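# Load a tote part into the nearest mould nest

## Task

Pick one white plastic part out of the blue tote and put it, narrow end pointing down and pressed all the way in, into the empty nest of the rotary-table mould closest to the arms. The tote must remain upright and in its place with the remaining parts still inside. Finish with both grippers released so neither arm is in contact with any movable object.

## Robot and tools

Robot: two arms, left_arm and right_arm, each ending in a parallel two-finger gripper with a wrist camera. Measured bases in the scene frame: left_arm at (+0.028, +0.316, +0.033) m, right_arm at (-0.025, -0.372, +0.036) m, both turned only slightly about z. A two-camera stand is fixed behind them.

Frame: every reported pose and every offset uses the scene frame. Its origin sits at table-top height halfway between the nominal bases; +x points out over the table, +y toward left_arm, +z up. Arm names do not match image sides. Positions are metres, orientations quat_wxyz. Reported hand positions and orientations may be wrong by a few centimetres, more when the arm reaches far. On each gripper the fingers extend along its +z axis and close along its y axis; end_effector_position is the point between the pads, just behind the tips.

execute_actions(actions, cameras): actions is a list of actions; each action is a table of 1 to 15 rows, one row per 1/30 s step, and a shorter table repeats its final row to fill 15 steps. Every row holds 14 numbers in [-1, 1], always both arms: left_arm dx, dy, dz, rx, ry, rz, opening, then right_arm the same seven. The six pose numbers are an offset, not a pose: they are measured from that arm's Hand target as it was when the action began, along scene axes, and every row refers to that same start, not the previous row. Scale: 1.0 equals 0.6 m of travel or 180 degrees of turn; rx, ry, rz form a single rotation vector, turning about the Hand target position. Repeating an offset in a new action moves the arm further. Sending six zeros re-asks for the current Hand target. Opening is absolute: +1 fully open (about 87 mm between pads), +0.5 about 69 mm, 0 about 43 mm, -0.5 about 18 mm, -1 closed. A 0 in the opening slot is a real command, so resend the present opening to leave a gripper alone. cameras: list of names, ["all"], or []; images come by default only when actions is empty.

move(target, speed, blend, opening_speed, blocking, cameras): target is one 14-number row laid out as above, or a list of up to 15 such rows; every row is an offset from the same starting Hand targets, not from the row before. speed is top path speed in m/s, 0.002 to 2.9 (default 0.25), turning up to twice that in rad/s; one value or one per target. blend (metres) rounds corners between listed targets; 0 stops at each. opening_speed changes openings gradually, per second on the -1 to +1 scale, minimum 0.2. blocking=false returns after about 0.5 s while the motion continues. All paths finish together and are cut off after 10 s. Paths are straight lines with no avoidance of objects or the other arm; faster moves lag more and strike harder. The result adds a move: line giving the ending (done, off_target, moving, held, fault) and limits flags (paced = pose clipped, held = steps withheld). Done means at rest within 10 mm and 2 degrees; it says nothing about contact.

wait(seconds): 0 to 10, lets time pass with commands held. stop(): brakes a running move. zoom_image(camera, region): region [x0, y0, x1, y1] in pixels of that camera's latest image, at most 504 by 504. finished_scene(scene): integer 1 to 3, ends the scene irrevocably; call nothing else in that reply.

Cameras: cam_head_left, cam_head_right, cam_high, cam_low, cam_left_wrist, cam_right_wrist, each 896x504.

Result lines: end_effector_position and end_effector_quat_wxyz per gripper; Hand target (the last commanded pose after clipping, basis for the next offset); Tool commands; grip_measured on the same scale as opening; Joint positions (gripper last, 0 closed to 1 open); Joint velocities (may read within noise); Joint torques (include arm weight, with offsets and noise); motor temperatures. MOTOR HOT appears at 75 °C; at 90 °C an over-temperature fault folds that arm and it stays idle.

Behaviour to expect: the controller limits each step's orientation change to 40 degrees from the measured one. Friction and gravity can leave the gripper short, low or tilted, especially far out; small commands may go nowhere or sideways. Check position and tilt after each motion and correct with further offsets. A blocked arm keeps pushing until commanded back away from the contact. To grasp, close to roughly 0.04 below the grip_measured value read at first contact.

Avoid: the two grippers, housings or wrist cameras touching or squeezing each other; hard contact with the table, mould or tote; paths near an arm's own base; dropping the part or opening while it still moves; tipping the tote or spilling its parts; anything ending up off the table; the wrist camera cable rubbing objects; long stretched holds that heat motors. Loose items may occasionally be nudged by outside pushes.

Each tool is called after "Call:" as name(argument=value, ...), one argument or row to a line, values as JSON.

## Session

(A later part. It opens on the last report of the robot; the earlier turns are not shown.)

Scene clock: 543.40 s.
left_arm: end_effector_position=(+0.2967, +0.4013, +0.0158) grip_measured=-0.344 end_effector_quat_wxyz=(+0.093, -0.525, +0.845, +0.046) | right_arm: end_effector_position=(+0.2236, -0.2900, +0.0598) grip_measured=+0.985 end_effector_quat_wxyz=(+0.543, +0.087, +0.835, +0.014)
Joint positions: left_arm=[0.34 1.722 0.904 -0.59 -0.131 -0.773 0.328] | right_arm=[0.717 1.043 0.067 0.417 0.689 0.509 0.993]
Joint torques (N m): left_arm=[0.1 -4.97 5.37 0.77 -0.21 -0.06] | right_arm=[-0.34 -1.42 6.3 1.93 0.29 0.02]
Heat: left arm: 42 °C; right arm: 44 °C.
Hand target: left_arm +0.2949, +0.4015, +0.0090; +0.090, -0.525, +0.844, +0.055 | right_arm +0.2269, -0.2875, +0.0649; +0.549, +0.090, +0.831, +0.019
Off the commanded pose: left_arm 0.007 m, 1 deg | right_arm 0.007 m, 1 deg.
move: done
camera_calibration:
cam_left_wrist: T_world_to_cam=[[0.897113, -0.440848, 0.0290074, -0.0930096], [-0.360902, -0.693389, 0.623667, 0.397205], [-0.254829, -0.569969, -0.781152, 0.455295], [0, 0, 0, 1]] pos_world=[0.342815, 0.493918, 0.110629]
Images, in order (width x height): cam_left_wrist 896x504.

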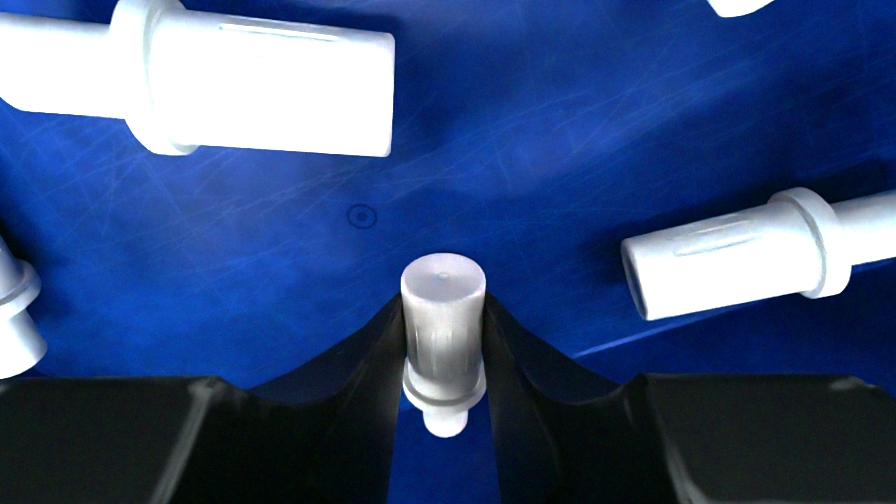

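Call:
move(
  target=[
    [0, 0, 0.05, 0, 0, 0, -0.45, 0, 0, 0, 0, 0, 0, 1],
    [0, 0, 0.35, 0, 0, 0, -0.45, 0, 0, 0, 0, 0, 0, 1],
  ],
  speed=[0.05, 0.12],
  cameras=["all"],
)

Scene clock: 551.47 s.
left_arm: end_effector_position=(+0.2931, +0.4008, +0.2139) grip_measured=-0.344 end_effector_quat_wxyz=(+0.084, -0.525, +0.846, +0.050) | right_arm: end_effector_position=(+0.2236, -0.2900, +0.0598) grip_measured=+0.985 end_effector_quat_wxyz=(+0.543, +0.087, +0.835, +0.014)
Joint positions: left_arm=[0.34 1.597 1.586 -1.418 -0.135 -0.773 0.328] | right_arm=[0.717 1.043 0.067 0.417 0.689 0.509 0.993]
Joint torques (N m): left_arm=[0.09 -5.67 9.33 0.44 -0.17 -0.06] | right_arm=[-0.38 -1.39 6.35 1.93 0.26 0]
Heat: left arm: 43 °C; right arm: 44 °C.
Hand target: left_arm +0.2949, +0.4015, +0.2189; +0.090, -0.525, +0.844, +0.055 | right_arm +0.2269, -0.2875, +0.0649; +0.549, +0.090, +0.831, +0.019
Off the commanded pose: left_arm 0.005 m, 1 deg | right_arm 0.007 m, 1 deg.
move: done
camera_calibration:
cam_left_wrist: T_world_to_cam=[[0.897757, -0.440304, 0.0128336, -0.0927595], [-0.348275, -0.691674, 0.632686, 0.265656], [-0.269698, -0.572468, -0.774302, 0.612605], [0, 0, 0, 1]] pos_world=[0.341015, 0.493602, 0.307455]

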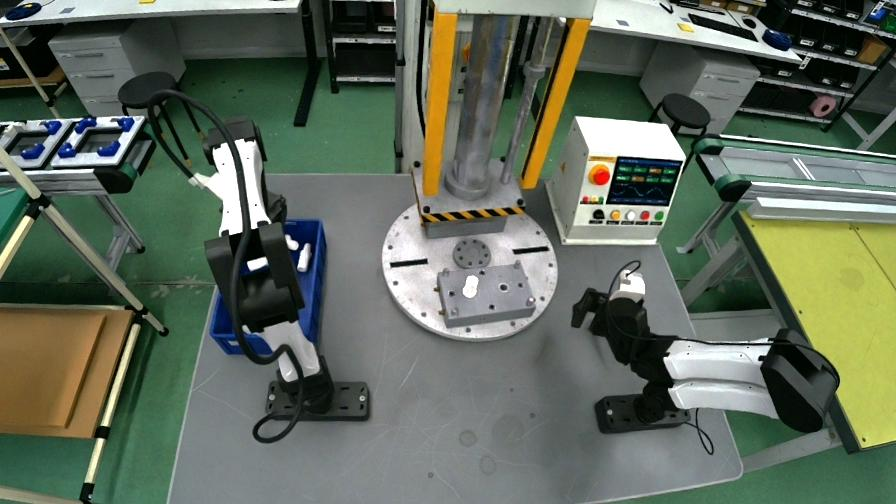

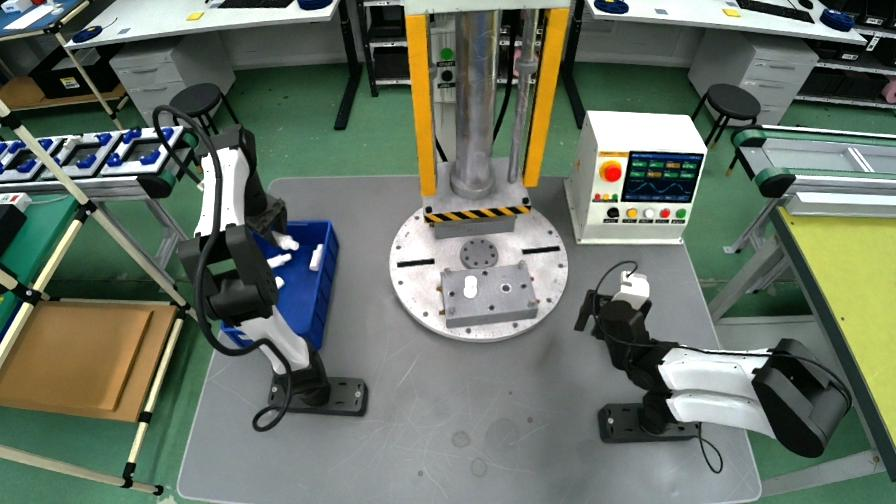

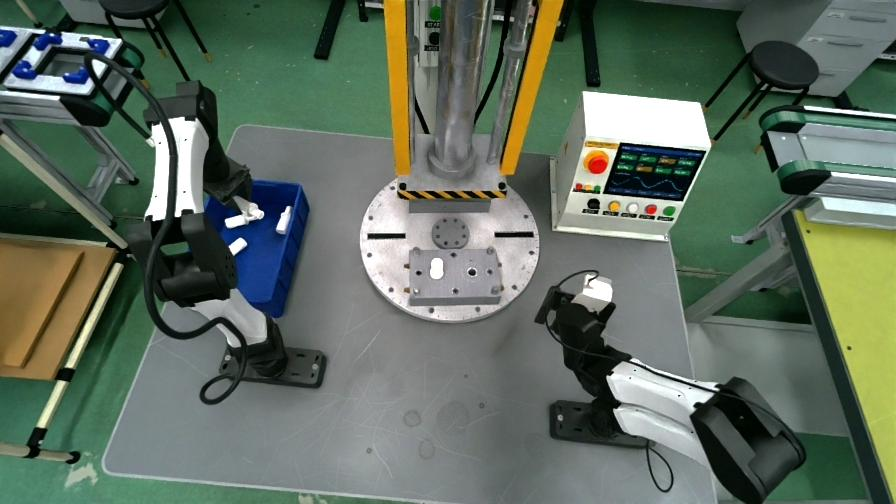

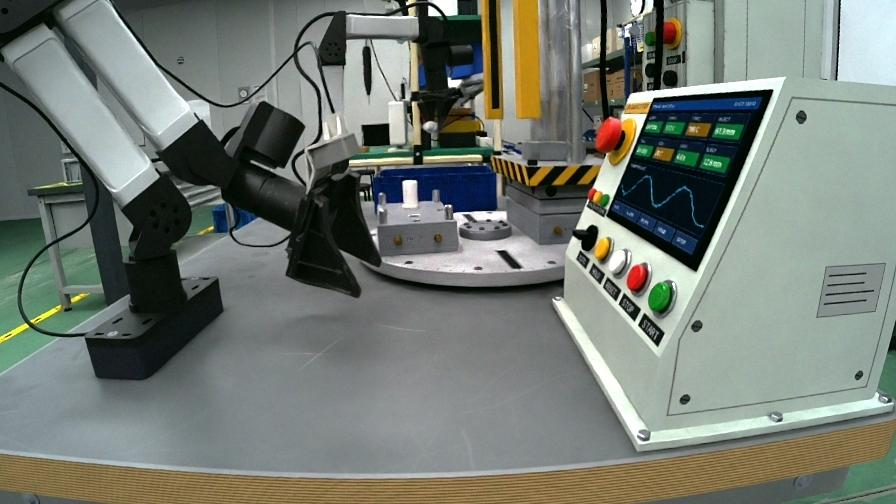

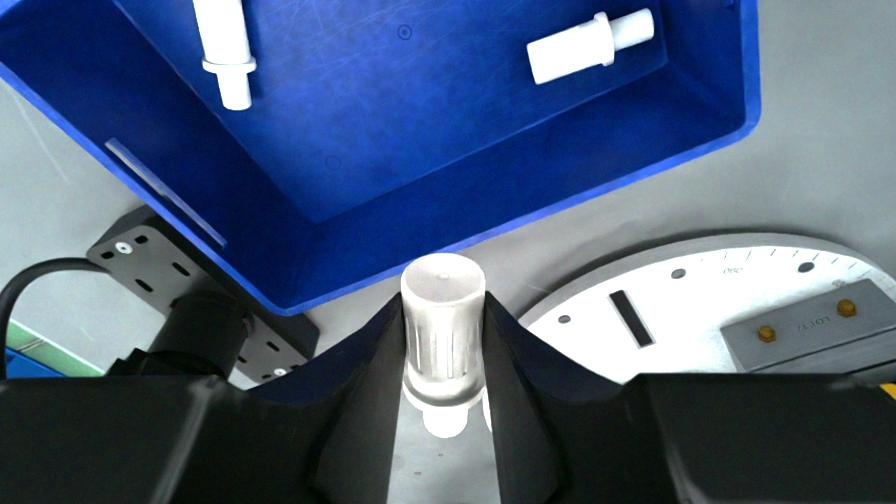

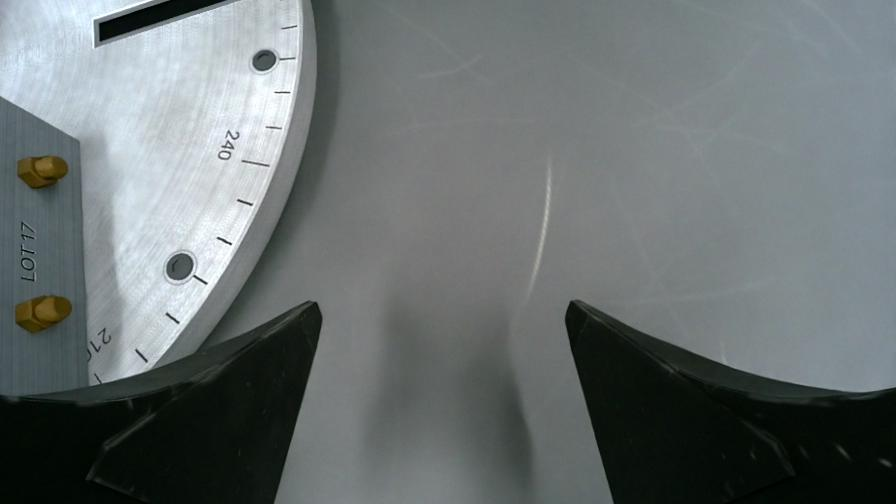

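Call:
move(
  target=[-0.2748, -0.4525, -0.098, 0, 0, -0.8528, -0.45, 0, 0, 0, 0, 0, 0, 1],
  speed=0.18,
  cameras=["all"],
)

Scene clock: 734.43 s.
left_arm: end_effector_position=(+0.1300, +0.1365, +0.1605) grip_measured=-0.344 end_effector_quat_wxyz=(+0.071, +0.695, +0.712, -0.068) | right_arm: end_effector_position=(+0.2236, -0.2900, +0.0598) grip_measured=+0.985 end_effector_quat_wxyz=(+0.543, +0.087, +0.835, +0.014)
Joint positions: left_arm=[-1.057 1.293 1.107 -1.208 0.088 0.47 0.328] | right_arm=[0.717 1.043 0.067 0.417 0.689 0.509 0.993]
Joint torques (N m): left_arm=[0.2 -2.73 8.02 0.77 0.33 0.13] | right_arm=[-0.36 -1.36 6.3 1.93 0.27 -0.01]
Heat: left arm: 47 °C; right arm: 44 °C.
Hand target: left_arm +0.1299, +0.1300, +0.1601; +0.074, +0.702, +0.705, -0.075 | right_arm +0.2269, -0.2875, +0.0649; +0.549, +0.090, +0.831, +0.019
Off the commanded pose: left_arm 0.007 m, 1 deg | right_arm 0.007 m, 1 deg.
move: done
camera_calibration:
cam_left_wrist: T_world_to_cam=[[-0.999558, -0.0290627, 0.00629892, 0.129469], [-0.0185605, 0.775208, 0.631434, -0.183048], [-0.0232341, 0.631037, -0.775404, 0.179883], [0, 0, 0, 1]] pos_world=[0.130194, 0.03215, 0.254249]

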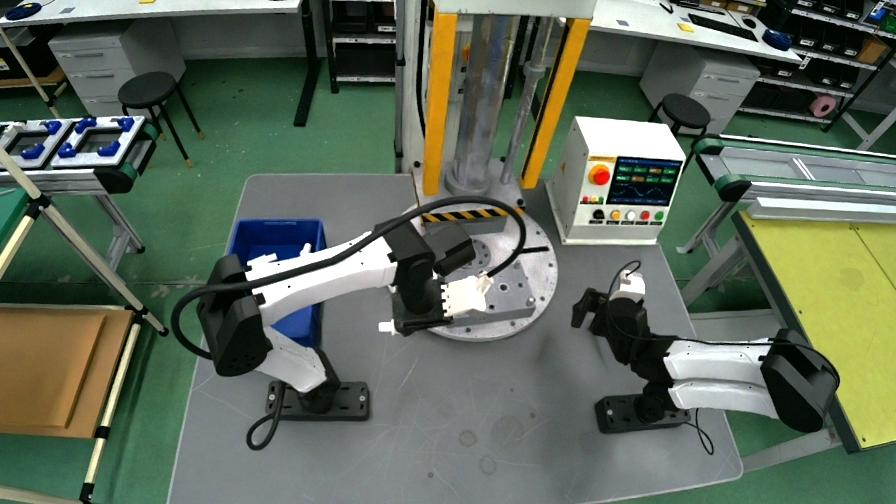

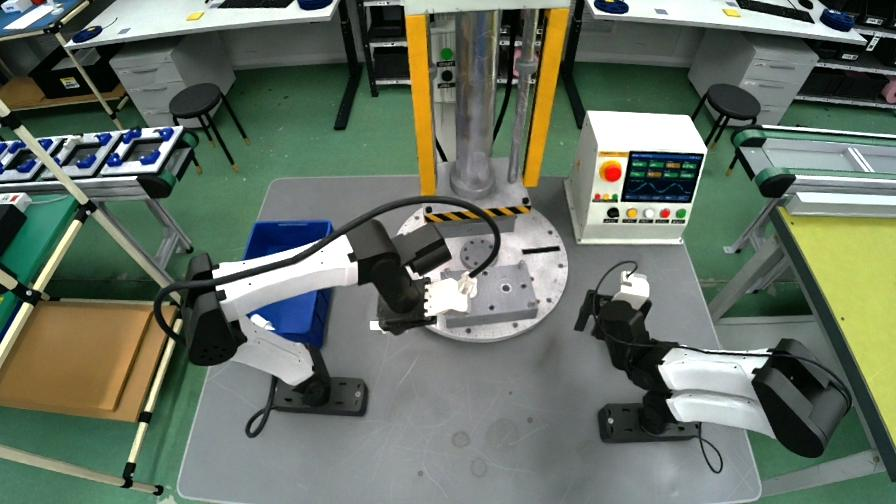

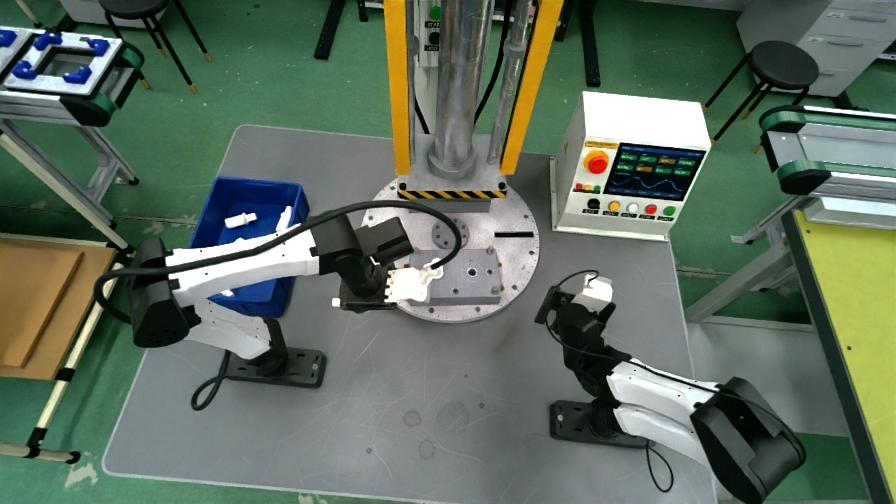

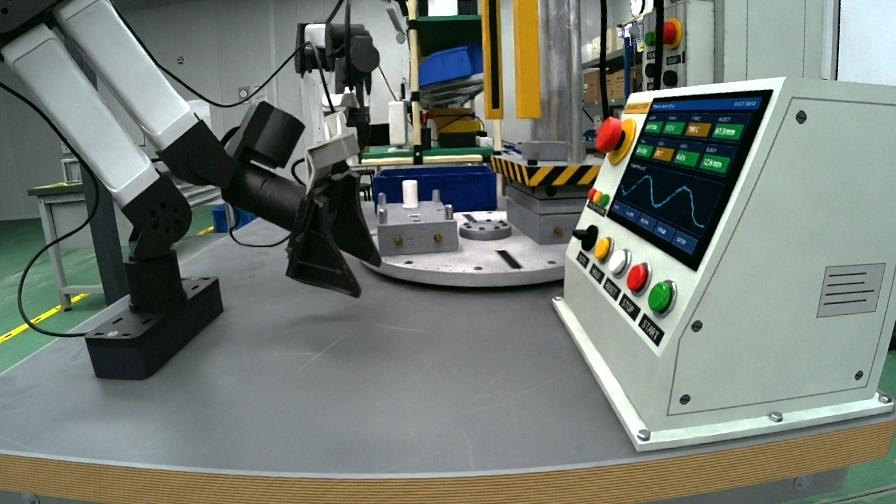

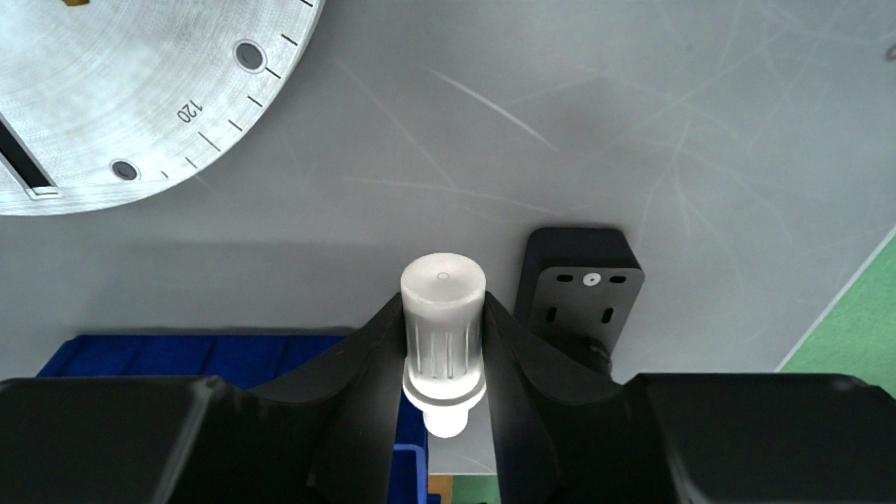

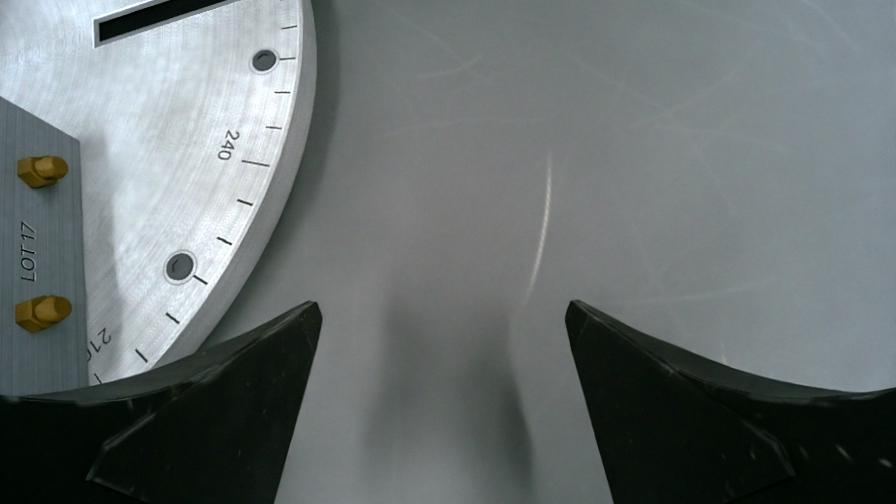

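Call:
move(
  target=[0, 0, -0.2083, 0, 0, 0, -0.45, 0, 0, 0, 0, 0, 0, 1],
  speed=0.08,
  cameras=["cam_left_wrist", "cam_low", "cam_head_left"],
)

Scene clock: 749.17 s.
left_arm: end_effector_position=(+0.1325, +0.1319, +0.0397) grip_measured=-0.344 end_effector_quat_wxyz=(+0.077, +0.695, +0.711, -0.070) | right_arm: end_effector_position=(+0.2236, -0.2900, +0.0598) grip_measured=+0.985 end_effector_quat_wxyz=(+0.543, +0.087, +0.835, +0.014)
Joint positions: left_arm=[-1.057 1.405 0.697 -0.674 0.088 0.471 0.328] | right_arm=[0.717 1.043 0.067 0.417 0.689 0.509 0.993]
Joint torques (N m): left_arm=[0.21 -3.02 5.91 0.84 0.32 0.12] | right_arm=[-0.31 -1.47 6.3 1.9 0.27 0.01]
Heat: left arm: 47 °C; right arm: 44 °C.
Hand target: left_arm +0.1300, +0.1300, +0.0351; +0.074, +0.702, +0.705, -0.075 | right_arm +0.2269, -0.2875, +0.0649; +0.549, +0.090, +0.831, +0.019
Off the commanded pose: left_arm 0.006 m, 1 deg | right_arm 0.007 m, 1 deg.
move: done
camera_calibration:
cam_left_wrist: T_world_to_cam=[[-0.999602, -0.0282042, 0.000710438, 0.132782], [-0.021629, 0.78225, 0.622589, -0.103241], [-0.0181153, 0.622326, -0.782548, 0.0900059], [0, 0, 0, 1]] pos_world=[0.132126, 0.0284924, 0.134617]
Images, in order (width x height): cam_head_left 896x504, cam_low 896x504, cam_left_wrist 896x504.

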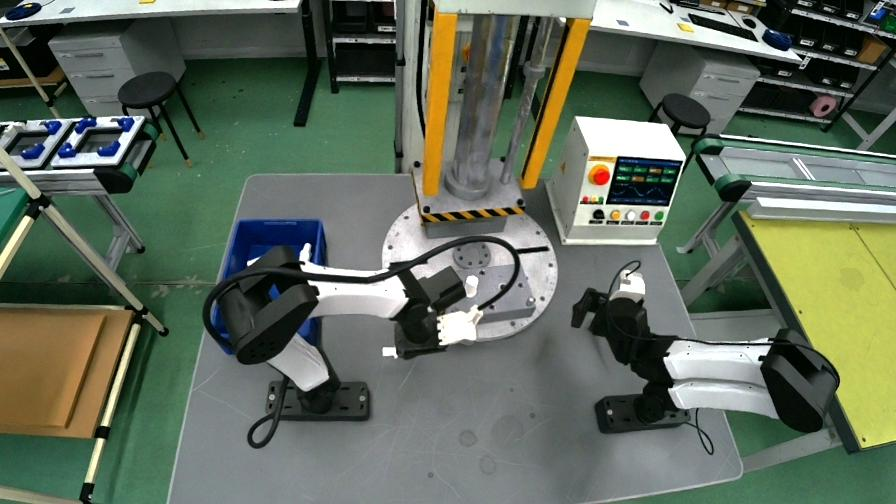

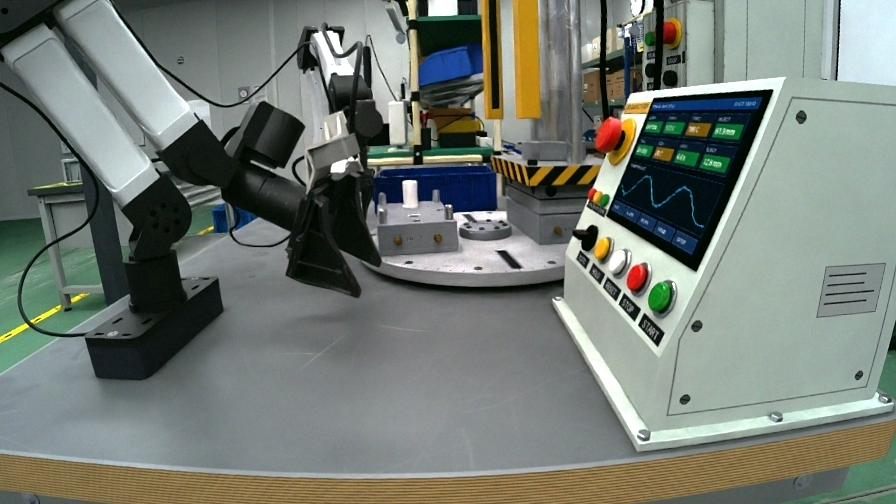

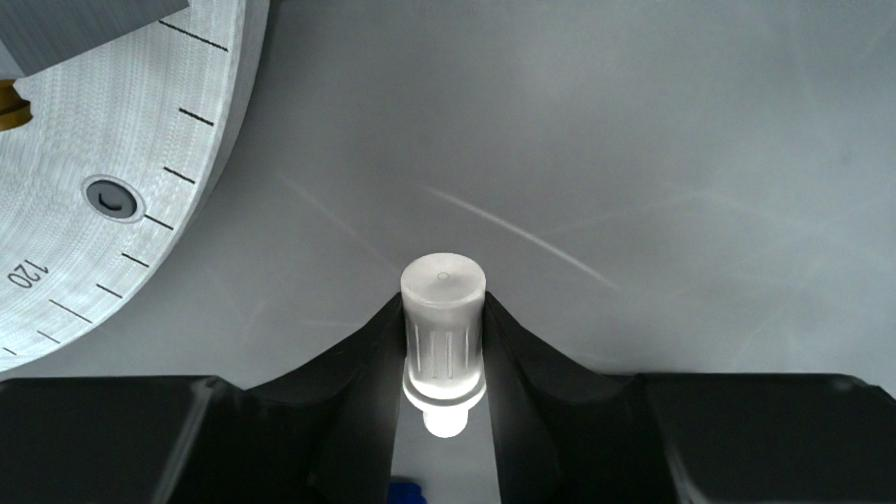

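Call:
move(
  target=[0, 0, -0.025, 0, 0, 0, -0.45, 0, 0, 0, 0, 0, 0, 1],
  speed=0.04,
)

Call:
move(
  target=[0, 0, -0.0117, 0, 0, 0, -0.45, 0, 0, 0, 0, 0, 0, 1],
  speed=0.03,
  cameras=["cam_left_wrist", "cam_head_left", "cam_low"],
)

Scene clock: 756.60 s.
left_arm: end_effector_position=(+0.1327, +0.1316, +0.0248) grip_measured=-0.344 end_effector_quat_wxyz=(+0.077, +0.695, +0.711, -0.070) | right_arm: end_effector_position=(+0.2236, -0.2900, +0.0598) grip_measured=+0.985 end_effector_quat_wxyz=(+0.543, +0.087, +0.835, +0.014)
Joint positions: left_arm=[-1.057 1.441 0.659 -0.6 0.088 0.471 0.328] | right_arm=[0.717 1.043 0.067 0.417 0.689 0.509 0.993]
Joint torques (N m): left_arm=[0.24 -3.18 5.64 0.8 0.33 0.12] | right_arm=[-0.36 -1.44 6.38 1.91 0.29 0.01]
Heat: left arm: 47 °C; right arm: 44 °C.
Hand target: left_arm +0.1300, +0.1300, +0.0201; +0.074, +0.702, +0.705, -0.075 | right_arm +0.2269, -0.2875, +0.0649; +0.549, +0.090, +0.831, +0.019
Off the commanded pose: left_arm 0.006 m, 1 deg | right_arm 0.007 m, 1 deg.
move: done

Scene clock: 757.57 s.
left_arm: end_effector_position=(+0.1328, +0.1314, +0.0178) grip_measured=-0.344 end_effector_quat_wxyz=(+0.077, +0.695, +0.711, -0.070) | right_arm: end_effector_position=(+0.2236, -0.2900, +0.0598) grip_measured=+0.985 end_effector_quat_wxyz=(+0.543, +0.087, +0.835, +0.014)
Joint positions: left_arm=[-1.057 1.46 0.642 -0.565 0.088 0.471 0.328] | right_arm=[0.717 1.043 0.067 0.417 0.689 0.509 0.993]
Joint torques (N m): left_arm=[0.21 -3.21 5.5 0.83 0.32 0.12] | right_arm=[-0.42 -1.35 6.2 1.93 0.27 0.01]
Heat: left arm: 47 °C; right arm: 44 °C.
Hand target: left_arm +0.1299, +0.1301, +0.0131; +0.074, +0.702, +0.705, -0.075 | right_arm +0.2269, -0.2875, +0.0649; +0.549, +0.090, +0.831, +0.019
Off the commanded pose: left_arm 0.006 m, 1 deg | right_arm 0.007 m, 1 deg.
move: done
camera_calibration:
cam_left_wrist: T_world_to_cam=[[-0.999602, -0.0281888, 0.0008411, 0.13307], [-0.021529, 0.782027, 0.622873, -0.0892659], [-0.0182158, 0.622607, -0.782323, 0.0730238], [0, 0, 0, 1]] pos_world=[0.132426, 0.0280942, 0.112618]
Images, in order (width x height): cam_head_left 896x504, cam_low 896x504, cam_left_wrist 896x504.

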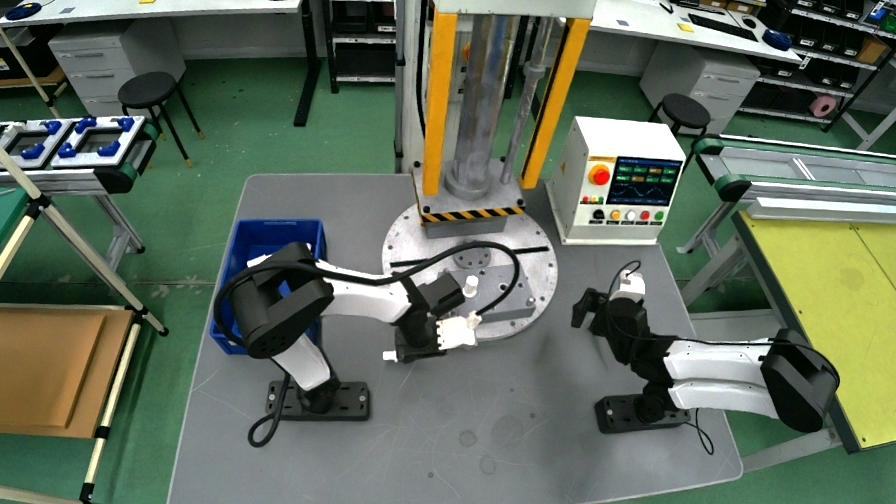

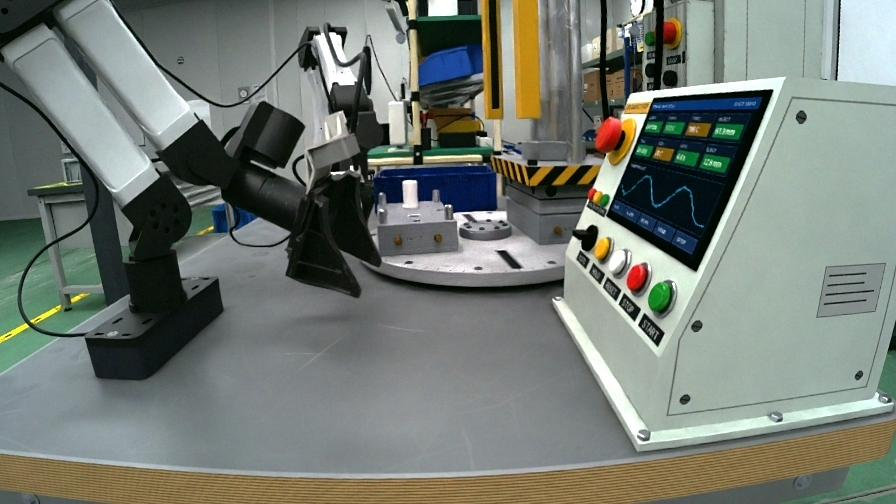

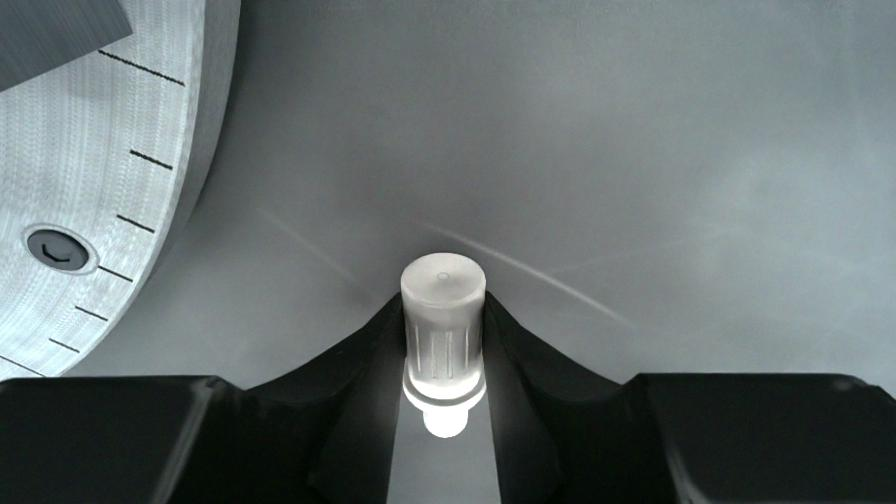

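Call:
move(
  target=[0, 0, -0.0042, 0, 0, 0, -0.45, 0, 0, 0, 0, 0, 0, 1],
  speed=0.02,
)

Call:
move(
  target=[0, 0, -0.0033, 0, 0, 0, -0.45, 0, 0, 0, 0, 0, 0, 1],
  speed=0.02,
  cameras=["cam_left_wrist"],
)

Scene clock: 782.73 s.
left_arm: end_effector_position=(+0.1327, +0.1315, +0.0151) grip_measured=-0.344 end_effector_quat_wxyz=(+0.077, +0.695, +0.711, -0.070) | right_arm: end_effector_position=(+0.2236, -0.2900, +0.0598) grip_measured=+0.985 end_effector_quat_wxyz=(+0.543, +0.087, +0.835, +0.014)
Joint positions: left_arm=[-1.057 1.467 0.636 -0.552 0.088 0.471 0.328] | right_arm=[0.717 1.043 0.067 0.417 0.689 0.509 0.993]
Joint torques (N m): left_arm=[0.23 -3.29 5.49 0.89 0.33 0.12] | right_arm=[-0.32 -1.48 6.28 1.92 0.29 -0.02]
Heat: left arm: 45 °C; right arm: 44 °C.
Hand target: left_arm +0.1300, +0.1300, +0.0106; +0.074, +0.702, +0.705, -0.075 | right_arm +0.2269, -0.2875, +0.0649; +0.549, +0.090, +0.831, +0.019
Off the commanded pose: left_arm 0.006 m, 1 deg | right_arm 0.007 m, 1 deg.
move: done

Scene clock: 783.47 s.
left_arm: end_effector_position=(+0.1339, +0.1294, +0.0152) grip_measured=-0.344 end_effector_quat_wxyz=(+0.081, +0.695, +0.711, -0.071) | right_arm: end_effector_position=(+0.2236, -0.2900, +0.0598) grip_measured=+0.985 end_effector_quat_wxyz=(+0.543, +0.087, +0.835, +0.014)
Joint positions: left_arm=[-1.057 1.467 0.636 -0.542 0.088 0.471 0.328] | right_arm=[0.717 1.043 0.067 0.417 0.689 0.509 0.993]
Joint torques (N m): left_arm=[0.2 -2.91 5.07 0.91 0.33 0.12] | right_arm=[-0.29 -1.46 6.3 1.92 0.29 0]
Heat: left arm: 45 °C; right arm: 44 °C.
Hand target: left_arm +0.1300, +0.1300, +0.0086; +0.074, +0.702, +0.705, -0.075 | right_arm +0.2269, -0.2875, +0.0649; +0.549, +0.090, +0.831, +0.019
Off the commanded pose: left_arm 0.008 m, 1 deg | right_arm 0.007 m, 1 deg.
move: done
camera_calibration:
cam_left_wrist: T_world_to_cam=[[-0.999598, -0.0281667, -0.00314097, 0.134196], [-0.0241089, 0.786822, 0.616709, -0.0862311], [-0.0148993, 0.616537, -0.787185, 0.0727844], [0, 0, 0, 1]] pos_world=[0.133148, 0.0267541, 0.110896]
Images, in order (width x height): cam_left_wrist 896x504.

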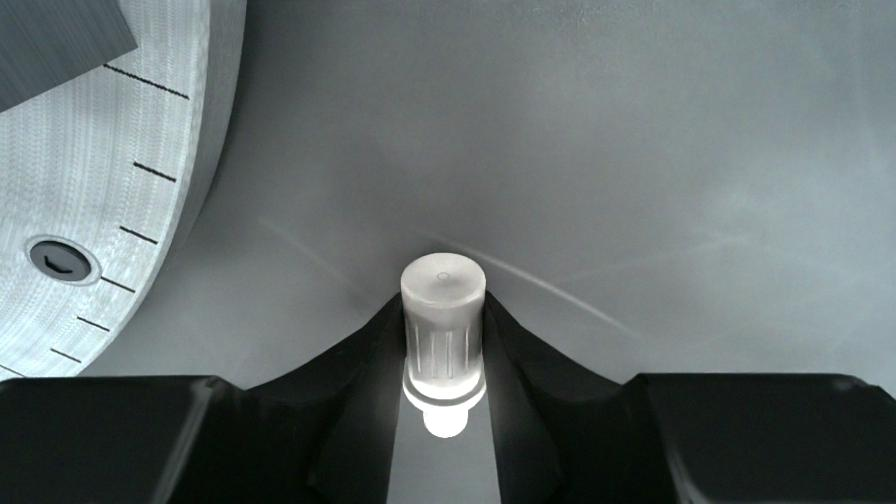

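Call:
move(
  target=[0.002, 0.001, 0.003, 0, 0, 0, -0.45, 0, 0, 0, 0, 0, 0, 1],
  speed=0.02,
)

Call:
move(
  target=[0, 0, 0, 0, 0, 0, 0.2, 0, 0, 0, 0, 0, 0, 1],
  speed=0.02,
  opening_speed=0.3,
  cameras=["cam_left_wrist"],
)

Scene clock: 791.17 s.
left_arm: end_effector_position=(+0.1341, +0.1293, +0.0152) grip_measured=-0.344 end_effector_quat_wxyz=(+0.082, +0.697, +0.709, -0.071) | right_arm: end_effector_position=(+0.2236, -0.2900, +0.0598) grip_measured=+0.985 end_effector_quat_wxyz=(+0.543, +0.087, +0.835, +0.014)
Joint positions: left_arm=[-1.057 1.467 0.636 -0.542 0.088 0.476 0.328] | right_arm=[0.717 1.043 0.067 0.417 0.689 0.509 0.993]
Joint torques (N m): left_arm=[0.72 -3.19 5.49 0.77 0.34 0.11] | right_arm=[-0.28 -1.4 6.37 1.92 0.27 -0.01]
Heat: left arm: 45 °C; right arm: 44 °C.
Hand target: left_arm +0.1312, +0.1306, +0.0104; +0.074, +0.702, +0.705, -0.075 | right_arm +0.2269, -0.2875, +0.0649; +0.549, +0.090, +0.831, +0.019
Off the commanded pose: left_arm 0.006 m, 1 deg | right_arm 0.007 m, 1 deg.
move: done

Scene clock: 793.53 s.
left_arm: end_effector_position=(+0.1341, +0.1293, +0.0152) grip_measured=+0.200 end_effector_quat_wxyz=(+0.082, +0.697, +0.709, -0.071) | right_arm: end_effector_position=(+0.2236, -0.2900, +0.0598) grip_measured=+0.985 end_effector_quat_wxyz=(+0.543, +0.087, +0.835, +0.014)
Joint positions: left_arm=[-1.057 1.467 0.636 -0.542 0.088 0.476 0.6] | right_arm=[0.717 1.043 0.067 0.417 0.689 0.509 0.993]
Joint torques (N m): left_arm=[0.73 -3.21 5.49 0.78 0.33 0.13] | right_arm=[-0.25 -1.47 6.45 1.92 0.25 0]
Heat: left arm: 45 °C; right arm: 44 °C.
Hand target: left_arm +0.1312, +0.1306, +0.0104; +0.074, +0.702, +0.705, -0.075 | right_arm +0.2269, -0.2875, +0.0649; +0.549, +0.090, +0.831, +0.019
Off the commanded pose: left_arm 0.006 m, 1 deg | right_arm 0.007 m, 1 deg.
move: done
camera_calibration:
cam_left_wrist: T_world_to_cam=[[-0.999724, -0.0230519, -0.00443574, 0.13374], [-0.0208839, 0.787073, 0.616507, -0.0866542], [-0.0107204, 0.616429, -0.787337, 0.0722418], [0, 0, 0, 1]] pos_world=[0.132668, 0.0267542, 0.110895]
Images, in order (width x height): cam_left_wrist 896x504.

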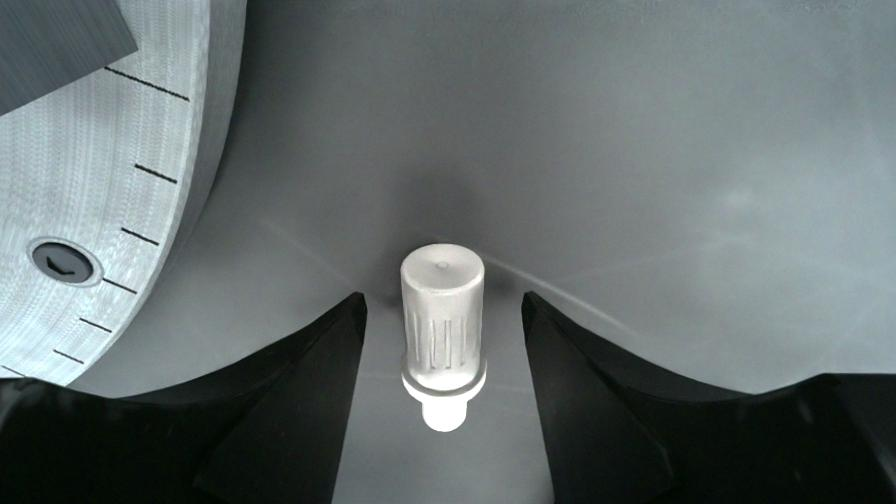

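Call:
move(
  target=[0.003, 0.005, 0.025, 0.1556, 0, 0, 0.2, 0, 0, 0, 0, 0, 0, 1],
  speed=0.1,
  cameras=["cam_left_wrist", "cam_head_left", "cam_low"],
)

Scene clock: 822.23 s.
left_arm: end_effector_position=(+0.1308, +0.1370, +0.0253) grip_measured=+0.200 end_effector_quat_wxyz=(-0.099, +0.700, +0.702, +0.089) | right_arm: end_effector_position=(+0.2236, -0.2900, +0.0598) grip_measured=+0.985 end_effector_quat_wxyz=(+0.543, +0.087, +0.835, +0.014)
Joint positions: left_arm=[-1.18 1.866 1.021 -0.979 -0.085 0.364 0.6] | right_arm=[0.717 1.043 0.067 0.417 0.689 0.509 0.993]
Joint torques (N m): left_arm=[0.21 -5.33 7.56 -0.25 -0.05 -0.07] | right_arm=[-0.35 -1.51 6.26 1.93 0.29 0.03]
Heat: left arm: 44 °C; right arm: 44 °C.
Hand target: left_arm +0.1329, +0.1337, +0.0254; -0.098, +0.699, +0.702, +0.098 | right_arm +0.2269, -0.2875, +0.0649; +0.549, +0.090, +0.831, +0.019
Off the commanded pose: left_arm 0.004 m, 1 deg | right_arm 0.007 m, 1 deg.
move: done
camera_calibration:
cam_left_wrist: T_world_to_cam=[[-0.999742, -0.0133446, 0.0183738, 0.128723], [0.0112609, 0.411291, 0.911435, -0.0590895], [-0.0197197, 0.911406, -0.411035, 0.026611], [0, 0, 0, 1]] pos_world=[0.12988, 0.00176733, 0.0624292]
Images, in order (width x height): cam_head_left 896x504, cam_low 896x504, cam_left_wrist 896x504.

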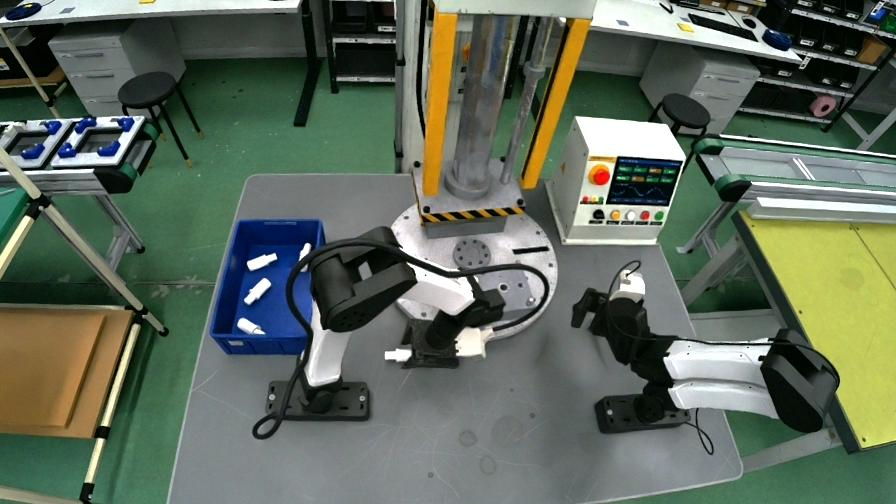

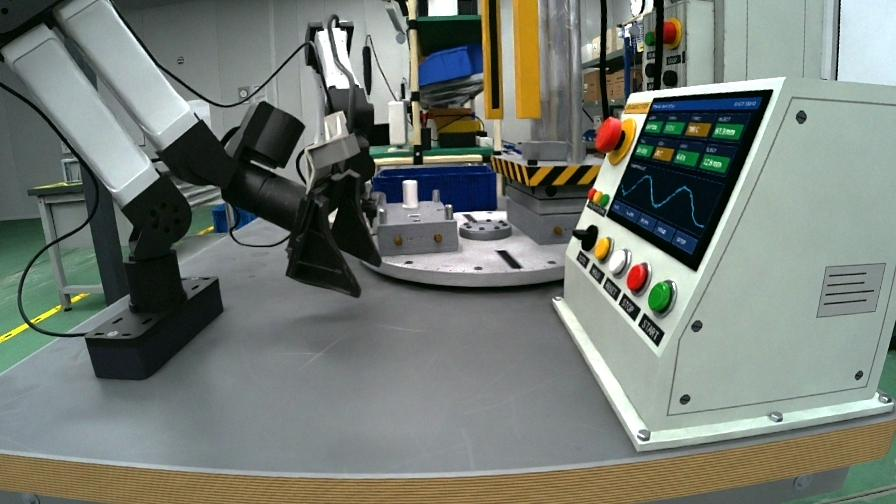

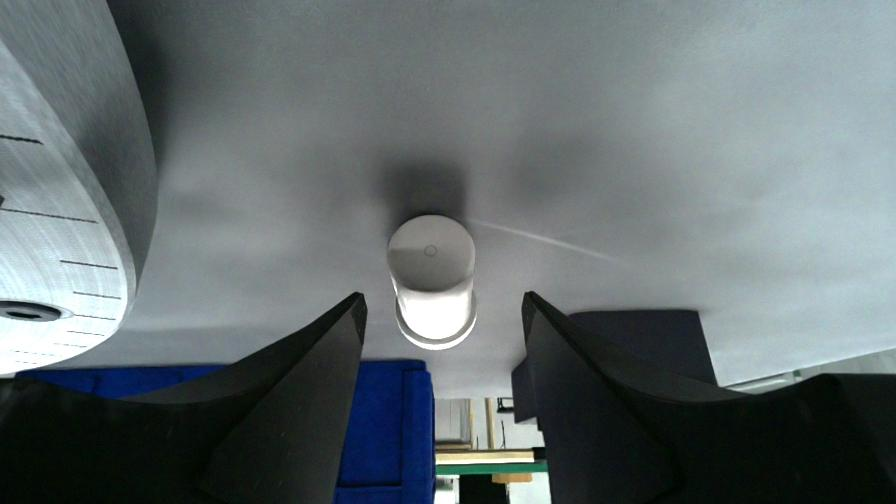

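Call:
move(
  target=[0.0035, -0.003, -0.022, 0, 0, 0, 0.2, 0, 0, 0, 0, 0, 0, 1],
  speed=0.04,
  cameras=["cam_left_wrist"],
)

Scene clock: 849.73 s.
left_arm: end_effector_position=(+0.1309, +0.1381, +0.0167) grip_measured=+0.200 end_effector_quat_wxyz=(-0.108, +0.699, +0.700, +0.095) | right_arm: end_effector_position=(+0.2236, -0.2900, +0.0598) grip_measured=+0.985 end_effector_quat_wxyz=(+0.543, +0.087, +0.835, +0.014)
Joint positions: left_arm=[-1.18 1.904 1.021 -0.963 -0.088 0.364 0.6] | right_arm=[0.717 1.043 0.067 0.417 0.689 0.509 0.993]
Joint torques (N m): left_arm=[0.55 -5.45 6.45 0.03 -0.04 -0.04] | right_arm=[-0.24 -1.37 6.28 1.95 0.3 -0.01]
Heat: left arm: 46 °C; right arm: 44 °C.
Hand target: left_arm +0.1351, +0.1319, +0.0122; -0.098, +0.699, +0.702, +0.098 | right_arm +0.2269, -0.2875, +0.0649; +0.549, +0.090, +0.831, +0.019
Off the commanded pose: left_arm 0.009 m, 1 deg | right_arm 0.007 m, 1 deg.
move: done
camera_calibration:
cam_left_wrist: T_world_to_cam=[[-0.999646, -0.0129941, 0.0232037, 0.128865], [0.0162535, 0.392078, 0.919788, -0.0498902], [-0.0210495, 0.91984, -0.391728, 0.0207624], [0, 0, 0, 1]] pos_world=[0.130067, 0.0021372, 0.0510315]
Images, in order (width x height): cam_left_wrist 896x504.

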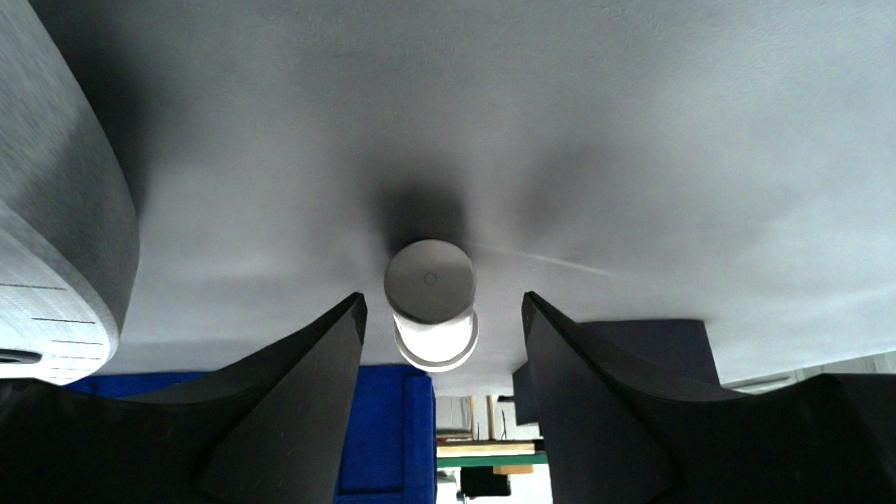

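Call:
move(
  target=[0.006, -0.008, -0.001, 0, 0, 0, 0.2, 0, 0, 0, 0, 0, 0, 1],
  speed=0.04,
  cameras=["cam_left_wrist"],
)

Scene clock: 855.67 s.
left_arm: end_effector_position=(+0.1309, +0.1370, +0.0143) grip_measured=+0.200 end_effector_quat_wxyz=(-0.113, +0.699, +0.700, +0.096) | right_arm: end_effector_position=(+0.2236, -0.2900, +0.0598) grip_measured=+0.985 end_effector_quat_wxyz=(+0.543, +0.087, +0.835, +0.014)
Joint positions: left_arm=[-1.18 1.923 1.031 -0.964 -0.086 0.364 0.6] | right_arm=[0.717 1.043 0.067 0.417 0.689 0.509 0.993]
Joint torques (N m): left_arm=[0.98 -5.46 7.91 -0.05 -0.09 0.01] | right_arm=[-0.34 -1.37 6.3 1.93 0.28 -0.01]
Heat: left arm: 46 °C; right arm: 45 °C.
Hand target: left_arm +0.1387, +0.1271, +0.0116; -0.098, +0.699, +0.702, +0.098 | right_arm +0.2269, -0.2875, +0.0649; +0.549, +0.090, +0.831, +0.019
Off the commanded pose: left_arm 0.013 m, 2 deg | right_arm 0.007 m, 1 deg.
move: off_target (left_arm)
camera_calibration:
cam_left_wrist: T_world_to_cam=[[-0.999489, -0.0138863, 0.0287808, 0.128922], [0.0212362, 0.384368, 0.922936, -0.0468389], [-0.0238786, 0.923076, -0.383876, 0.0207236], [0, 0, 0, 1]] pos_world=[0.130346, 0.000664189, 0.0474741]
Images, in order (width x height): cam_left_wrist 896x504.

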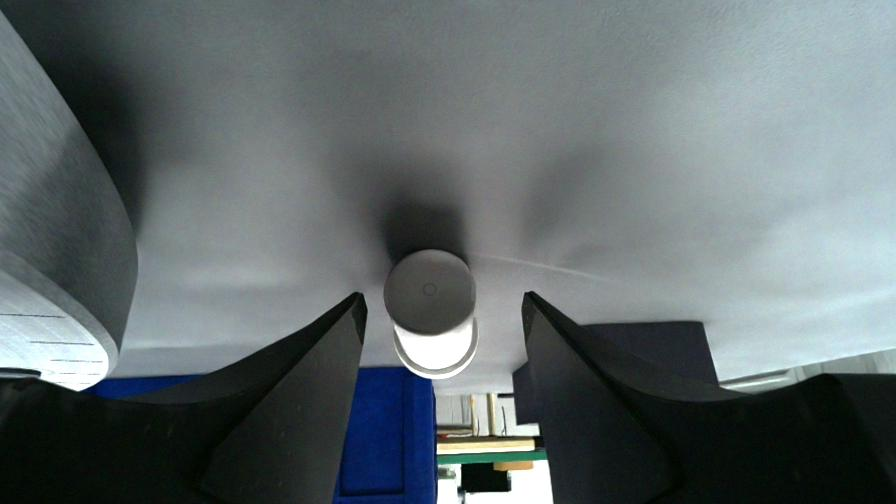

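Call:
move(
  target=[0.0015, 0.0215, -0.001, 0, 0, 0, 0.2, 0, 0, 0, 0, 0, 0, 1],
  speed=0.04,
  cameras=["cam_left_wrist"],
)

Scene clock: 866.90 s.
left_arm: end_effector_position=(+0.1311, +0.1417, +0.0113) grip_measured=+0.200 end_effector_quat_wxyz=(-0.117, +0.701, +0.697, +0.096) | right_arm: end_effector_position=(+0.2236, -0.2900, +0.0598) grip_measured=+0.985 end_effector_quat_wxyz=(+0.543, +0.087, +0.835, +0.014)
Joint positions: left_arm=[-1.173 1.923 1.013 -0.952 -0.086 0.378 0.6] | right_arm=[0.717 1.043 0.067 0.417 0.689 0.509 0.993]
Joint torques (N m): left_arm=[2.03 -8.01 4.41 0.02 -0.14 0.06] | right_arm=[-0.38 -1.46 6.38 1.93 0.28 0.02]
Heat: left arm: 45 °C; right arm: 45 °C.
Hand target: left_arm +0.1396, +0.1401, +0.0109; -0.098, +0.699, +0.702, +0.098 | right_arm +0.2269, -0.2875, +0.0649; +0.549, +0.090, +0.831, +0.019
Off the commanded pose: left_arm 0.009 m, 2 deg | right_arm 0.007 m, 1 deg.
move: done
camera_calibration:
cam_left_wrist: T_world_to_cam=[[-0.999349, -0.00776106, 0.0352256, 0.128368], [0.0296592, 0.378979, 0.92493, -0.0463348], [-0.0205282, 0.925373, -0.378503, 0.01445], [0, 0, 0, 1]] pos_world=[0.129955, 0.00518456, 0.043804]
Images, in order (width x height): cam_left_wrist 896x504.

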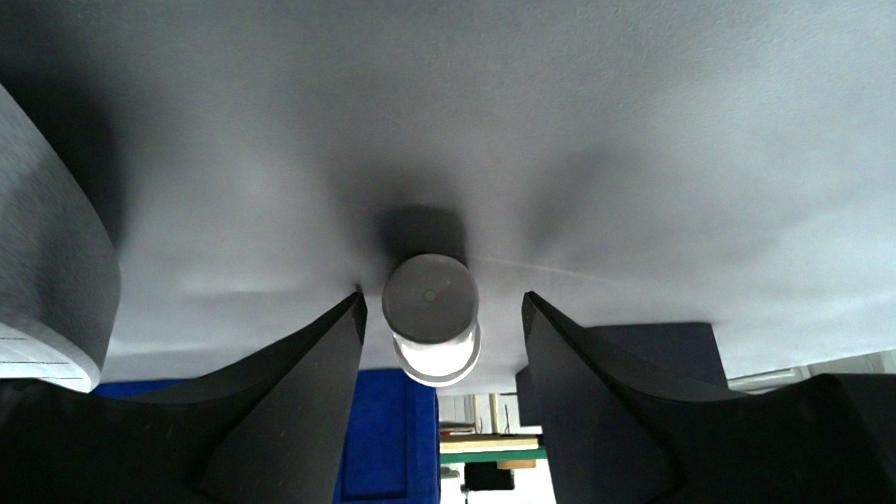

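Call:
move(
  target=[0.0, -0.0125, 0.006, 0, 0, 0, 0.2, 0, 0, 0, 0, 0, 0, 1],
  speed=0.04,
  cameras=["cam_left_wrist"],
)

Scene clock: 874.10 s.
left_arm: end_effector_position=(+0.1311, +0.1417, +0.0118) grip_measured=+0.200 end_effector_quat_wxyz=(-0.117, +0.701, +0.697, +0.096) | right_arm: end_effector_position=(+0.2236, -0.2900, +0.0598) grip_measured=+0.985 end_effector_quat_wxyz=(+0.543, +0.087, +0.835, +0.014)
Joint positions: left_arm=[-1.173 1.923 1.015 -0.955 -0.086 0.378 0.6] | right_arm=[0.717 1.043 0.067 0.417 0.689 0.509 0.993]
Joint torques (N m): left_arm=[1.22 -7.06 7.75 -0.18 -0.11 -0.03] | right_arm=[-0.32 -1.43 6.32 1.93 0.28 0.02]
Heat: left arm: 45 °C; right arm: 45 °C.
Hand target: left_arm +0.1396, +0.1326, +0.0145; -0.098, +0.699, +0.702, +0.098 | right_arm +0.2269, -0.2875, +0.0649; +0.549, +0.090, +0.831, +0.019
Off the commanded pose: left_arm 0.013 m, 2 deg | right_arm 0.007 m, 1 deg.
move: off_target (left_arm)
camera_calibration:
cam_left_wrist: T_world_to_cam=[[-0.999335, -0.00774292, 0.0356253, 0.128337], [0.0300582, 0.377984, 0.925324, -0.0466827], [-0.0206305, 0.92578, -0.3775, 0.0145294], [0, 0, 0, 1]] pos_world=[0.129954, 0.00518801, 0.0441094]
Images, in order (width x height): cam_left_wrist 896x504.

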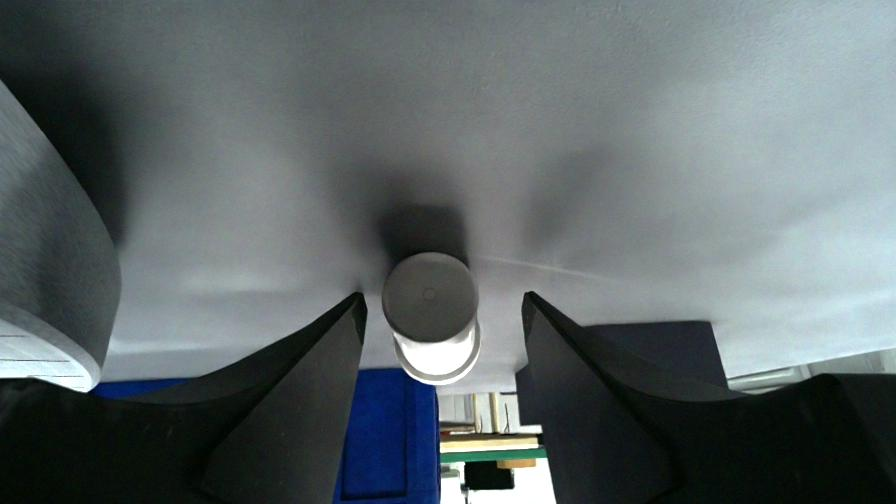

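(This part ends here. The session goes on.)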